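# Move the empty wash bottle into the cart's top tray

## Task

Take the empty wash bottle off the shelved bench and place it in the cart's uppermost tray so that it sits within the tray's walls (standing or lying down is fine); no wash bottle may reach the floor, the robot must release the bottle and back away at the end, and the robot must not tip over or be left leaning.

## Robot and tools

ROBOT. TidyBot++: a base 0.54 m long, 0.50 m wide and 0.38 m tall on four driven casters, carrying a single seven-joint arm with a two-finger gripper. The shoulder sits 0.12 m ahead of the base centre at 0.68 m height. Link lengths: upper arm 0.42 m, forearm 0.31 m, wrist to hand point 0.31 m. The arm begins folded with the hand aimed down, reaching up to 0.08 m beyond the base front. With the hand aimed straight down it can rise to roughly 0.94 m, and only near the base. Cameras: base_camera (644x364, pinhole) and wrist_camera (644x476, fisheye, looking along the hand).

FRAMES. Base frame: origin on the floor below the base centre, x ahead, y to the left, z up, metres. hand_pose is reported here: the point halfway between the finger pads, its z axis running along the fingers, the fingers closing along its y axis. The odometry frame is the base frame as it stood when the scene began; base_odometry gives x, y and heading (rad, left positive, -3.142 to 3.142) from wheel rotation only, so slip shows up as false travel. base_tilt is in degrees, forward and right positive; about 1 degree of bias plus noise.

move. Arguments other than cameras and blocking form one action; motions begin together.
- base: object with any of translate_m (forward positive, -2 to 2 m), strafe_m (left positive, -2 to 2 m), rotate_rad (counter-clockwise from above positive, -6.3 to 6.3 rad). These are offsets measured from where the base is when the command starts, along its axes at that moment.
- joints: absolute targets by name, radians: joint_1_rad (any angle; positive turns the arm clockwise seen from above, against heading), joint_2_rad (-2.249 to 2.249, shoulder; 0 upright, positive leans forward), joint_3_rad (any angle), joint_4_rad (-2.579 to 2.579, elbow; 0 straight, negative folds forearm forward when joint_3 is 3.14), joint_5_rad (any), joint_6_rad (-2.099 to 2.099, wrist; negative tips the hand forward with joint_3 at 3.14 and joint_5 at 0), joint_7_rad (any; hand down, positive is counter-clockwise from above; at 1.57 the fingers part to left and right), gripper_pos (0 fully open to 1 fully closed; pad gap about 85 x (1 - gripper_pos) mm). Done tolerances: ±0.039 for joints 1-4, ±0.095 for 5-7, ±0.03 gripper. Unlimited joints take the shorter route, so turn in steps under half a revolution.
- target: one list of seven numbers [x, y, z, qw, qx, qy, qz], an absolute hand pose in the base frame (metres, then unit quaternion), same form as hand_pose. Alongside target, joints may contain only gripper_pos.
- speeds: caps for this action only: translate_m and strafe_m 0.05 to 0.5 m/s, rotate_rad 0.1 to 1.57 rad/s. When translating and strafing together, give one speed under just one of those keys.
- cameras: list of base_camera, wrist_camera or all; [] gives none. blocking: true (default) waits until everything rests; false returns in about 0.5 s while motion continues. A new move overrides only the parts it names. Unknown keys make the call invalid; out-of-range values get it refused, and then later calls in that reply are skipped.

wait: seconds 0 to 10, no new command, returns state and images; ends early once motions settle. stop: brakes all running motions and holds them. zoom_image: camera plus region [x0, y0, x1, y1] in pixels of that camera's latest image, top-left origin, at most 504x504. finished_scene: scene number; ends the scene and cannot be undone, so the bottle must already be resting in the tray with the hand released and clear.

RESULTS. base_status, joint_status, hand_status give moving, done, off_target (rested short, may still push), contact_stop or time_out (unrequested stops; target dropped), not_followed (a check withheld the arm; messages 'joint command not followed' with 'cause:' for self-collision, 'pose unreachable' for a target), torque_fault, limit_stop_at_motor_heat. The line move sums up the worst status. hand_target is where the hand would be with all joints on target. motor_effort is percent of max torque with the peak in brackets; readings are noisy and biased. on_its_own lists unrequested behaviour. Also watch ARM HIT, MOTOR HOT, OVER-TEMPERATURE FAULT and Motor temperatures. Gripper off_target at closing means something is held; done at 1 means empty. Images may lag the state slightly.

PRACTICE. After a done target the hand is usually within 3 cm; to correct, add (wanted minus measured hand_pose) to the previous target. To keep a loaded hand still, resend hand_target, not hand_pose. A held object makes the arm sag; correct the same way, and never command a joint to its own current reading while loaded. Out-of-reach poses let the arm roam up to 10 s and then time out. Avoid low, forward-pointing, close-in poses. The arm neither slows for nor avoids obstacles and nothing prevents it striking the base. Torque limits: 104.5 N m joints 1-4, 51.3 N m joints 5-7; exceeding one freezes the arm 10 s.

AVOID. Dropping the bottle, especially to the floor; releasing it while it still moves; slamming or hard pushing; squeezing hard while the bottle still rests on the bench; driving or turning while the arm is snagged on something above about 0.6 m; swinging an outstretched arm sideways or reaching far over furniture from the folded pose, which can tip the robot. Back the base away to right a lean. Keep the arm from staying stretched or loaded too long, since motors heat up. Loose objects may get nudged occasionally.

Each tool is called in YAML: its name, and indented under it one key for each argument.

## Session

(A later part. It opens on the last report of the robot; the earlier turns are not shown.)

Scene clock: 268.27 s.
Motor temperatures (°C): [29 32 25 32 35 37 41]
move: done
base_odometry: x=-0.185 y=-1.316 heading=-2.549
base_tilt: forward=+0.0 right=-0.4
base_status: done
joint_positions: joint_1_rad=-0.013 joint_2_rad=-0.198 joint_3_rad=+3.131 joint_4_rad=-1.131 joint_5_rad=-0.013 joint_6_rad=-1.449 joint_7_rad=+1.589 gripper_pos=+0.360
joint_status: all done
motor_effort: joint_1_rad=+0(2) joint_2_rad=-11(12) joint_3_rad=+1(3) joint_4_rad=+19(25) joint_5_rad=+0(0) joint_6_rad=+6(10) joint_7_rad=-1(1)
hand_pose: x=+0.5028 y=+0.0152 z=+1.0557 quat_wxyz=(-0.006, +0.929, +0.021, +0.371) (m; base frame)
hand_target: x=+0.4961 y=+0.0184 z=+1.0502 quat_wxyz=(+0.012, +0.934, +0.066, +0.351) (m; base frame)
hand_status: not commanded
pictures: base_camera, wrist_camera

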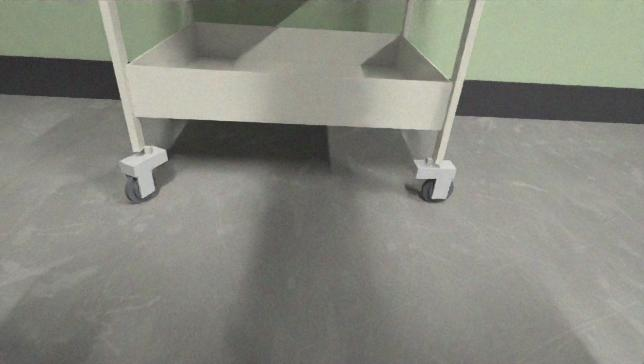

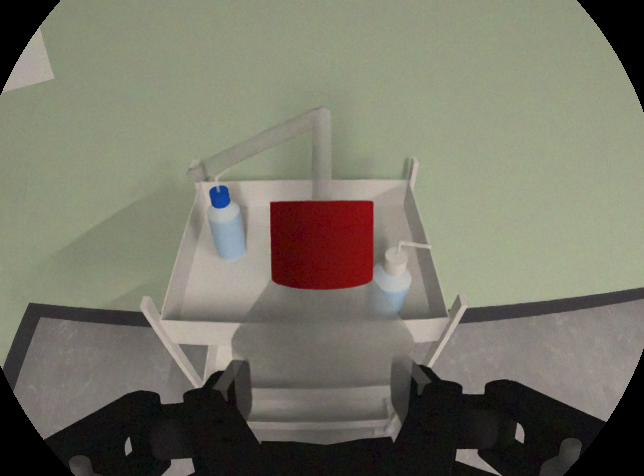

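move:
  base: {"translate_m": 0.25, "strafe_m": 0.055, "rotate_rad": 0.04}
  speeds: {"translate_m": 0.2}

Scene clock: 302.83 s.
Motor temperatures (°C): [29 31 25 32 35 37 41]
move: done
base_odometry: x=-0.362 y=-1.502 heading=-2.509
base_tilt: forward=+0.0 right=-0.4
base_status: done
joint_positions: joint_1_rad=-0.014 joint_2_rad=-0.182 joint_3_rad=+3.129 joint_4_rad=-1.128 joint_5_rad=-0.013 joint_6_rad=-1.456 joint_7_rad=+1.589 gripper_pos=+0.360
joint_status: not commanded
motor_effort: joint_1_rad=+0(2) joint_2_rad=-12(16) joint_3_rad=+1(2) joint_4_rad=+19(20) joint_5_rad=+0(1) joint_6_rad=+6(7) joint_7_rad=-1(1)
hand_pose: x=+0.5073 y=+0.0165 z=+1.0493 quat_wxyz=(-0.007, +0.932, +0.023, +0.361) (m; base frame)
hand_target: x=+0.4961 y=+0.0184 z=+1.0502 quat_wxyz=(+0.012, +0.934, +0.066, +0.351) (m; base frame)
hand_status: not commanded
pictures: base_camera, wrist_camera

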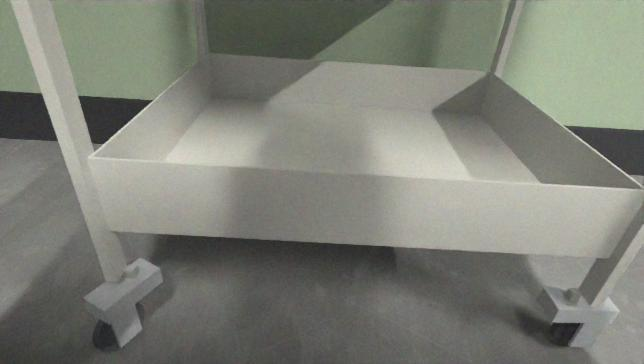

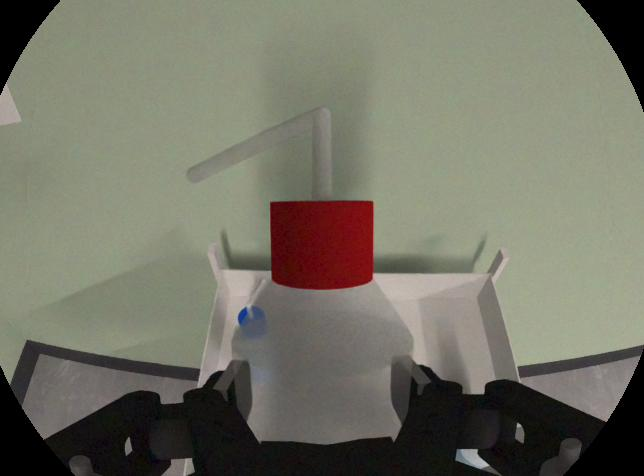

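move:
  joints: {"joint_1_rad": 0.08, "joint_2_rad": 0.534, "joint_3_rad": 3.14, "joint_4_rad": -0.64, "joint_5_rad": 0.02, "joint_6_rad": -1.98, "joint_7_rad": 1.62}

Scene clock: 325.13 s.
Motor temperatures (°C): [29 31 25 32 35 37 41]
move: done
base_odometry: x=-0.362 y=-1.502 heading=-2.509
base_tilt: forward=+0.0 right=-0.4
base_status: not commanded
joint_positions: joint_1_rad=+0.066 joint_2_rad=+0.532 joint_3_rad=+3.129 joint_4_rad=-0.661 joint_5_rad=-0.009 joint_6_rad=-1.922 joint_7_rad=+1.589 gripper_pos=+0.360
joint_status: all done
motor_effort: joint_1_rad=+0(1) joint_2_rad=-35(38) joint_3_rad=+0(2) joint_4_rad=+16(20) joint_5_rad=+0(1) joint_6_rad=+0(7) joint_7_rad=-1(2)
hand_pose: x=+0.6320 y=-0.0253 z=+0.8490 quat_wxyz=(-0.007, +1.000, -0.017, +0.013) (m; base frame)
hand_target: x=+0.6173 y=-0.0438 z=+0.8543 quat_wxyz=(+0.008, +1.000, -0.019, -0.007) (m; base frame)
hand_status: not commanded
pictures: base_camera, wrist_camera

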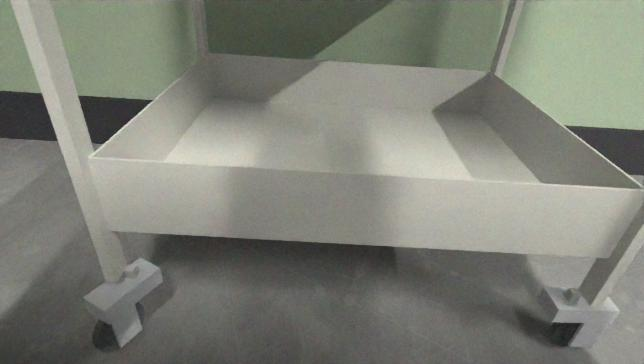

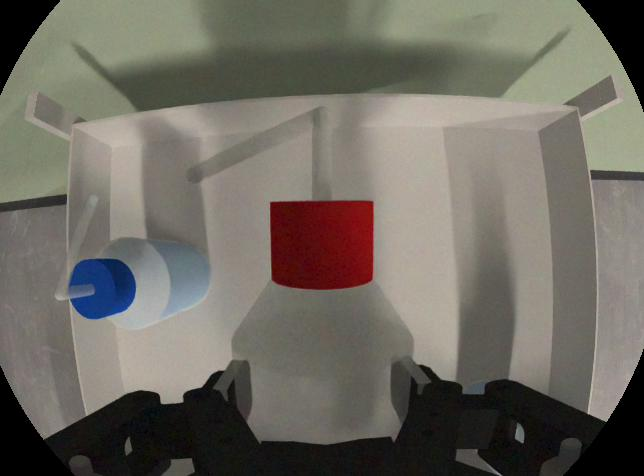

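move:
  joints: {"joint_1_rad": 0.12, "joint_2_rad": 0.4525, "joint_4_rad": -1.26, "joint_6_rad": -1.37}

Scene clock: 347.33 s.
Motor temperatures (°C): [29 32 25 32 35 37 41]
move: done
base_odometry: x=-0.362 y=-1.502 heading=-2.509
base_tilt: forward=+0.1 right=-0.4
base_status: not commanded
joint_positions: joint_1_rad=+0.105 joint_2_rad=+0.464 joint_3_rad=+3.129 joint_4_rad=-1.243 joint_5_rad=-0.008 joint_6_rad=-1.428 joint_7_rad=+1.589 gripper_pos=+0.360
joint_status: all done
motor_effort: joint_1_rad=+0(1) joint_2_rad=-34(36) joint_3_rad=+0(1) joint_4_rad=+18(19) joint_5_rad=+0(0) joint_6_rad=+0(2) joint_7_rad=-1(2)
hand_pose: x=+0.6187 y=-0.0430 z=+0.7043 quat_wxyz=(-0.007, +0.999, -0.038, +0.004) (m; base frame)
hand_target: x=+0.6284 y=-0.0655 z=+0.7051 quat_wxyz=(+0.012, +0.999, -0.033, +0.029) (m; base frame)
hand_status: not commanded
pictures: base_camera, wrist_camera

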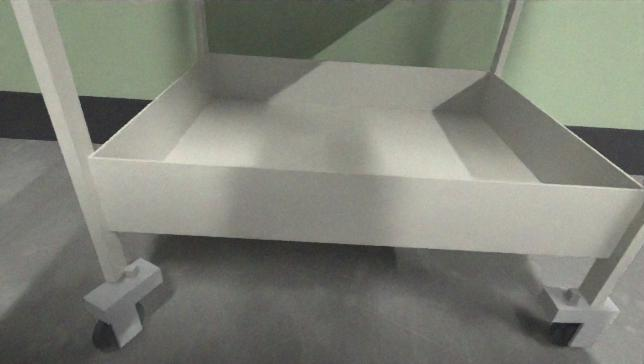

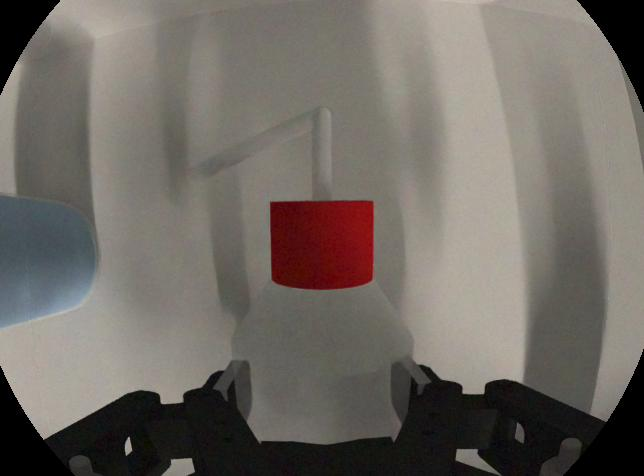

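move:
  joints: {"joint_2_rad": 0.48, "joint_4_rad": -1.312, "joint_6_rad": -1.307}
  cameras: ["wrist_camera"]

Scene clock: 356.57 s.
Motor temperatures (°C): [29 33 25 32 35 37 41]
move: done
base_odometry: x=-0.362 y=-1.502 heading=-2.509
base_tilt: forward=+0.0 right=-0.4
base_status: not commanded
joint_positions: joint_1_rad=+0.105 joint_2_rad=+0.454 joint_3_rad=+3.129 joint_4_rad=-1.286 joint_5_rad=-0.006 joint_6_rad=-1.366 joint_7_rad=+1.589 gripper_pos=+0.360
joint_status: all done
motor_effort: joint_1_rad=+0(1) joint_2_rad=-29(34) joint_3_rad=+1(1) joint_4_rad=+16(17) joint_5_rad=+1(1) joint_6_rad=+2(5) joint_7_rad=-1(1)
hand_pose: x=+0.6225 y=-0.0443 z=+0.6960 quat_wxyz=(-0.005, +0.999, -0.039, +0.018) (m; base frame)
hand_target: x=+0.6291 y=-0.0654 z=+0.6751 quat_wxyz=(+0.011, +0.999, -0.032, +0.020) (m; base frame)
hand_status: not commanded
pictures: wrist_camera

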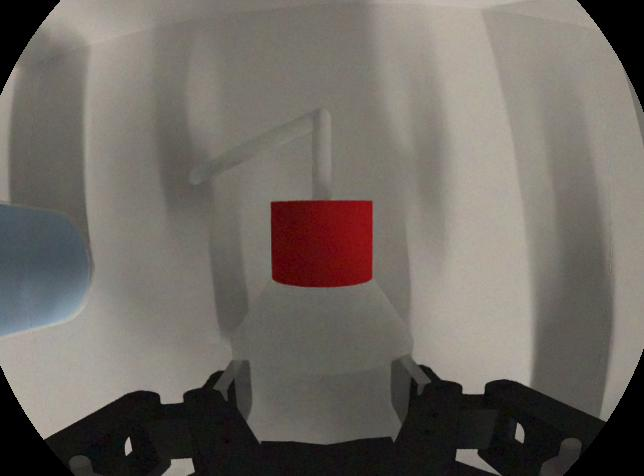

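move:
  joints: {"joint_2_rad": 0.465, "joint_4_rad": -1.30, "joint_6_rad": -1.33}
  cameras: []

move:
  joints: {"gripper_pos": 0.3}
  cameras: ["wrist_camera"]

Scene clock: 364.73 s.
Motor temperatures (°C): [29 33 25 32 35 37 41]
move: done
base_odometry: x=-0.362 y=-1.502 heading=-2.509
base_tilt: forward=+0.1 right=-0.4
base_status: not commanded
joint_positions: joint_1_rad=+0.105 joint_2_rad=+0.452 joint_3_rad=+3.129 joint_4_rad=-1.286 joint_5_rad=-0.003 joint_6_rad=-1.366 joint_7_rad=+1.589 gripper_pos=+0.360
joint_status: all done
motor_effort: joint_1_rad=+0(1) joint_2_rad=-31(32) joint_3_rad=+1(1) joint_4_rad=+16(18) joint_5_rad=+1(1) joint_6_rad=+1(4) joint_7_rad=+0(1)
hand_pose: x=+0.6224 y=-0.0453 z=+0.6972 quat_wxyz=(-0.003, +0.999, -0.039, +0.019) (m; base frame)
hand_target: x=+0.6265 y=-0.0652 z=+0.6863 quat_wxyz=(+0.011, +0.999, -0.032, +0.022) (m; base frame)
hand_status: not commanded
pictures: none
No camera images: "cameras" was empty.

Scene clock: 365.43 s.
Motor temperatures (°C): [29 33 25 32 35 37 41]
move: done
base_odometry: x=-0.362 y=-1.502 heading=-2.509
base_tilt: forward=+0.0 right=-0.4
base_status: not commanded
joint_positions: joint_1_rad=+0.106 joint_2_rad=+0.456 joint_3_rad=+3.129 joint_4_rad=-1.286 joint_5_rad=-0.003 joint_6_rad=-1.366 joint_7_rad=+1.589 gripper_pos=+0.300
joint_status: all done
motor_effort: joint_1_rad=+0(1) joint_2_rad=-33(34) joint_3_rad=+1(1) joint_4_rad=+18(19) joint_5_rad=+0(1) joint_6_rad=+0(1) joint_7_rad=-1(1)
hand_pose: x=+0.6224 y=-0.0457 z=+0.6953 quat_wxyz=(-0.003, +0.999, -0.039, +0.017) (m; base frame)
hand_target: x=+0.6265 y=-0.0652 z=+0.6863 quat_wxyz=(+0.011, +0.999, -0.032, +0.022) (m; base frame)
hand_status: not commanded
pictures: wrist_camera

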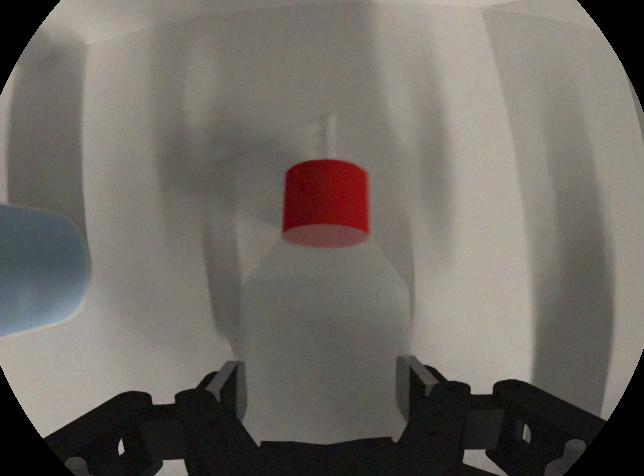

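move:
  joints: {"gripper_pos": 0.1}
  cameras: ["wrist_camera"]

Scene clock: 368.87 s.
Motor temperatures (°C): [29 33 25 32 35 37 41]
move: done
base_odometry: x=-0.362 y=-1.502 heading=-2.509
base_tilt: forward=+0.1 right=-0.4
base_status: not commanded
joint_positions: joint_1_rad=+0.106 joint_2_rad=+0.456 joint_3_rad=+3.129 joint_4_rad=-1.286 joint_5_rad=-0.003 joint_6_rad=-1.366 joint_7_rad=+1.589 gripper_pos=+0.100
joint_status: all done
motor_effort: joint_1_rad=+0(1) joint_2_rad=-33(34) joint_3_rad=+0(1) joint_4_rad=+17(18) joint_5_rad=+0(0) joint_6_rad=+0(1) joint_7_rad=-1(1)
hand_pose: x=+0.6224 y=-0.0457 z=+0.6953 quat_wxyz=(-0.003, +0.999, -0.039, +0.017) (m; base frame)
hand_target: x=+0.6265 y=-0.0652 z=+0.6863 quat_wxyz=(+0.011, +0.999, -0.032, +0.022) (m; base frame)
hand_status: not commanded
pictures: wrist_camera

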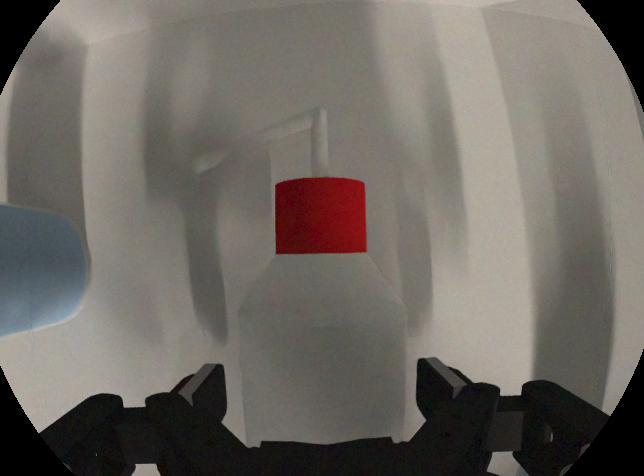

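move:
  joints: {"joint_2_rad": 0.534, "joint_4_rad": -0.65, "joint_6_rad": -1.95}
  cameras: ["wrist_camera"]

Scene clock: 375.40 s.
Motor temperatures (°C): [29 33 25 32 35 37 41]
move: done
base_odometry: x=-0.362 y=-1.502 heading=-2.509
base_tilt: forward=+0.1 right=-0.4
base_status: not commanded
joint_positions: joint_1_rad=+0.106 joint_2_rad=+0.519 joint_3_rad=+3.129 joint_4_rad=-0.669 joint_5_rad=-0.003 joint_6_rad=-1.892 joint_7_rad=+1.589 gripper_pos=+0.100
joint_status: all done
motor_effort: joint_1_rad=+0(1) joint_2_rad=-35(36) joint_3_rad=+0(1) joint_4_rad=+17(19) joint_5_rad=+0(0) joint_6_rad=+0(2) joint_7_rad=-1(1)
hand_pose: x=+0.6361 y=-0.0482 z=+0.8537 quat_wxyz=(-0.003, +0.999, -0.038, +0.031) (m; base frame)
hand_target: x=+0.6225 y=-0.0646 z=+0.8513 quat_wxyz=(+0.009, +0.999, -0.038, +0.003) (m; base frame)
hand_status: not commanded
pictures: wrist_camera

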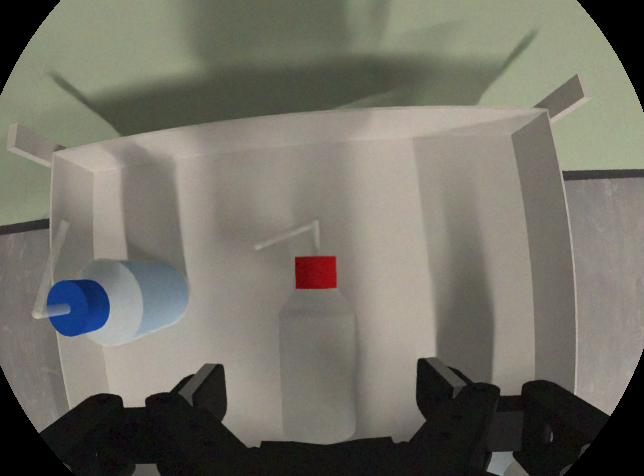

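move:
  joints: {"joint_2_rad": -0.186, "joint_4_rad": -1.11, "joint_6_rad": -1.5}
  cameras: []

move:
  base: {"translate_m": -0.35}

Scene clock: 383.30 s.
Motor temperatures (°C): [29 33 25 32 35 37 41]
move: done
base_odometry: x=-0.362 y=-1.502 heading=-2.509
base_tilt: forward=+0.0 right=-0.4
base_status: not commanded
joint_positions: joint_1_rad=+0.106 joint_2_rad=-0.184 joint_3_rad=+3.129 joint_4_rad=-1.091 joint_5_rad=-0.003 joint_6_rad=-1.563 joint_7_rad=+1.589 gripper_pos=+0.100
joint_status: all done
motor_effort: joint_1_rad=+0(1) joint_2_rad=-11(38) joint_3_rad=+1(1) joint_4_rad=+18(19) joint_5_rad=+0(0) joint_6_rad=+5(6) joint_7_rad=-1(1)
hand_pose: x=+0.4818 y=-0.0310 z=+1.0455 quat_wxyz=(+0.018, +0.943, -0.035, +0.329) (m; base frame)
hand_target: x=+0.4935 y=-0.0493 z=+1.0503 quat_wxyz=(+0.039, +0.936, -0.035, +0.349) (m; base frame)
hand_status: not commanded
pictures: none
No camera images: "cameras" was empty.

Scene clock: 385.40 s.
Motor temperatures (°C): [29 33 25 32 35 37 41]
move: done
base_odometry: x=-0.079 y=-1.295 heading=-2.510
base_tilt: forward=+0.0 right=-0.4
base_status: done
joint_positions: joint_1_rad=+0.108 joint_2_rad=-0.192 joint_3_rad=+3.129 joint_4_rad=-1.095 joint_5_rad=-0.003 joint_6_rad=-1.556 joint_7_rad=+1.589 gripper_pos=+0.100
joint_status: not commanded
motor_effort: joint_1_rad=+0(1) joint_2_rad=-11(16) joint_3_rad=+1(2) joint_4_rad=+17(19) joint_5_rad=+0(1) joint_6_rad=+5(6) joint_7_rad=-1(1)
hand_pose: x=+0.4802 y=-0.0314 z=+1.0481 quat_wxyz=(+0.019, +0.942, -0.036, +0.334) (m; base frame)
hand_target: x=+0.4935 y=-0.0493 z=+1.0503 quat_wxyz=(+0.039, +0.936, -0.035, +0.349) (m; base frame)
hand_status: not commanded
pictures: base_camera, wrist_camera

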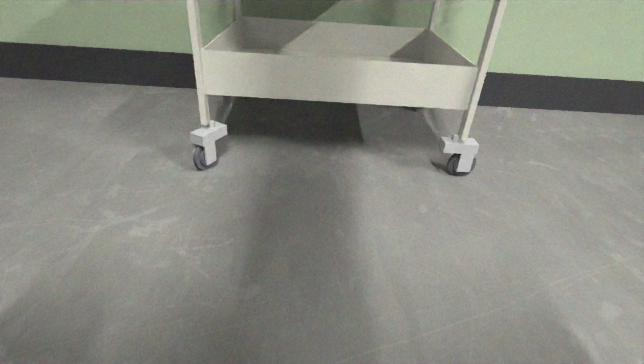

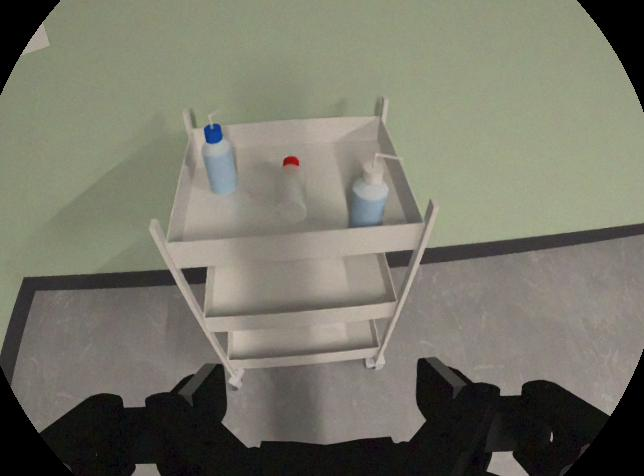

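finished_scene:
  scene: 1

The scene is finished: the task was done.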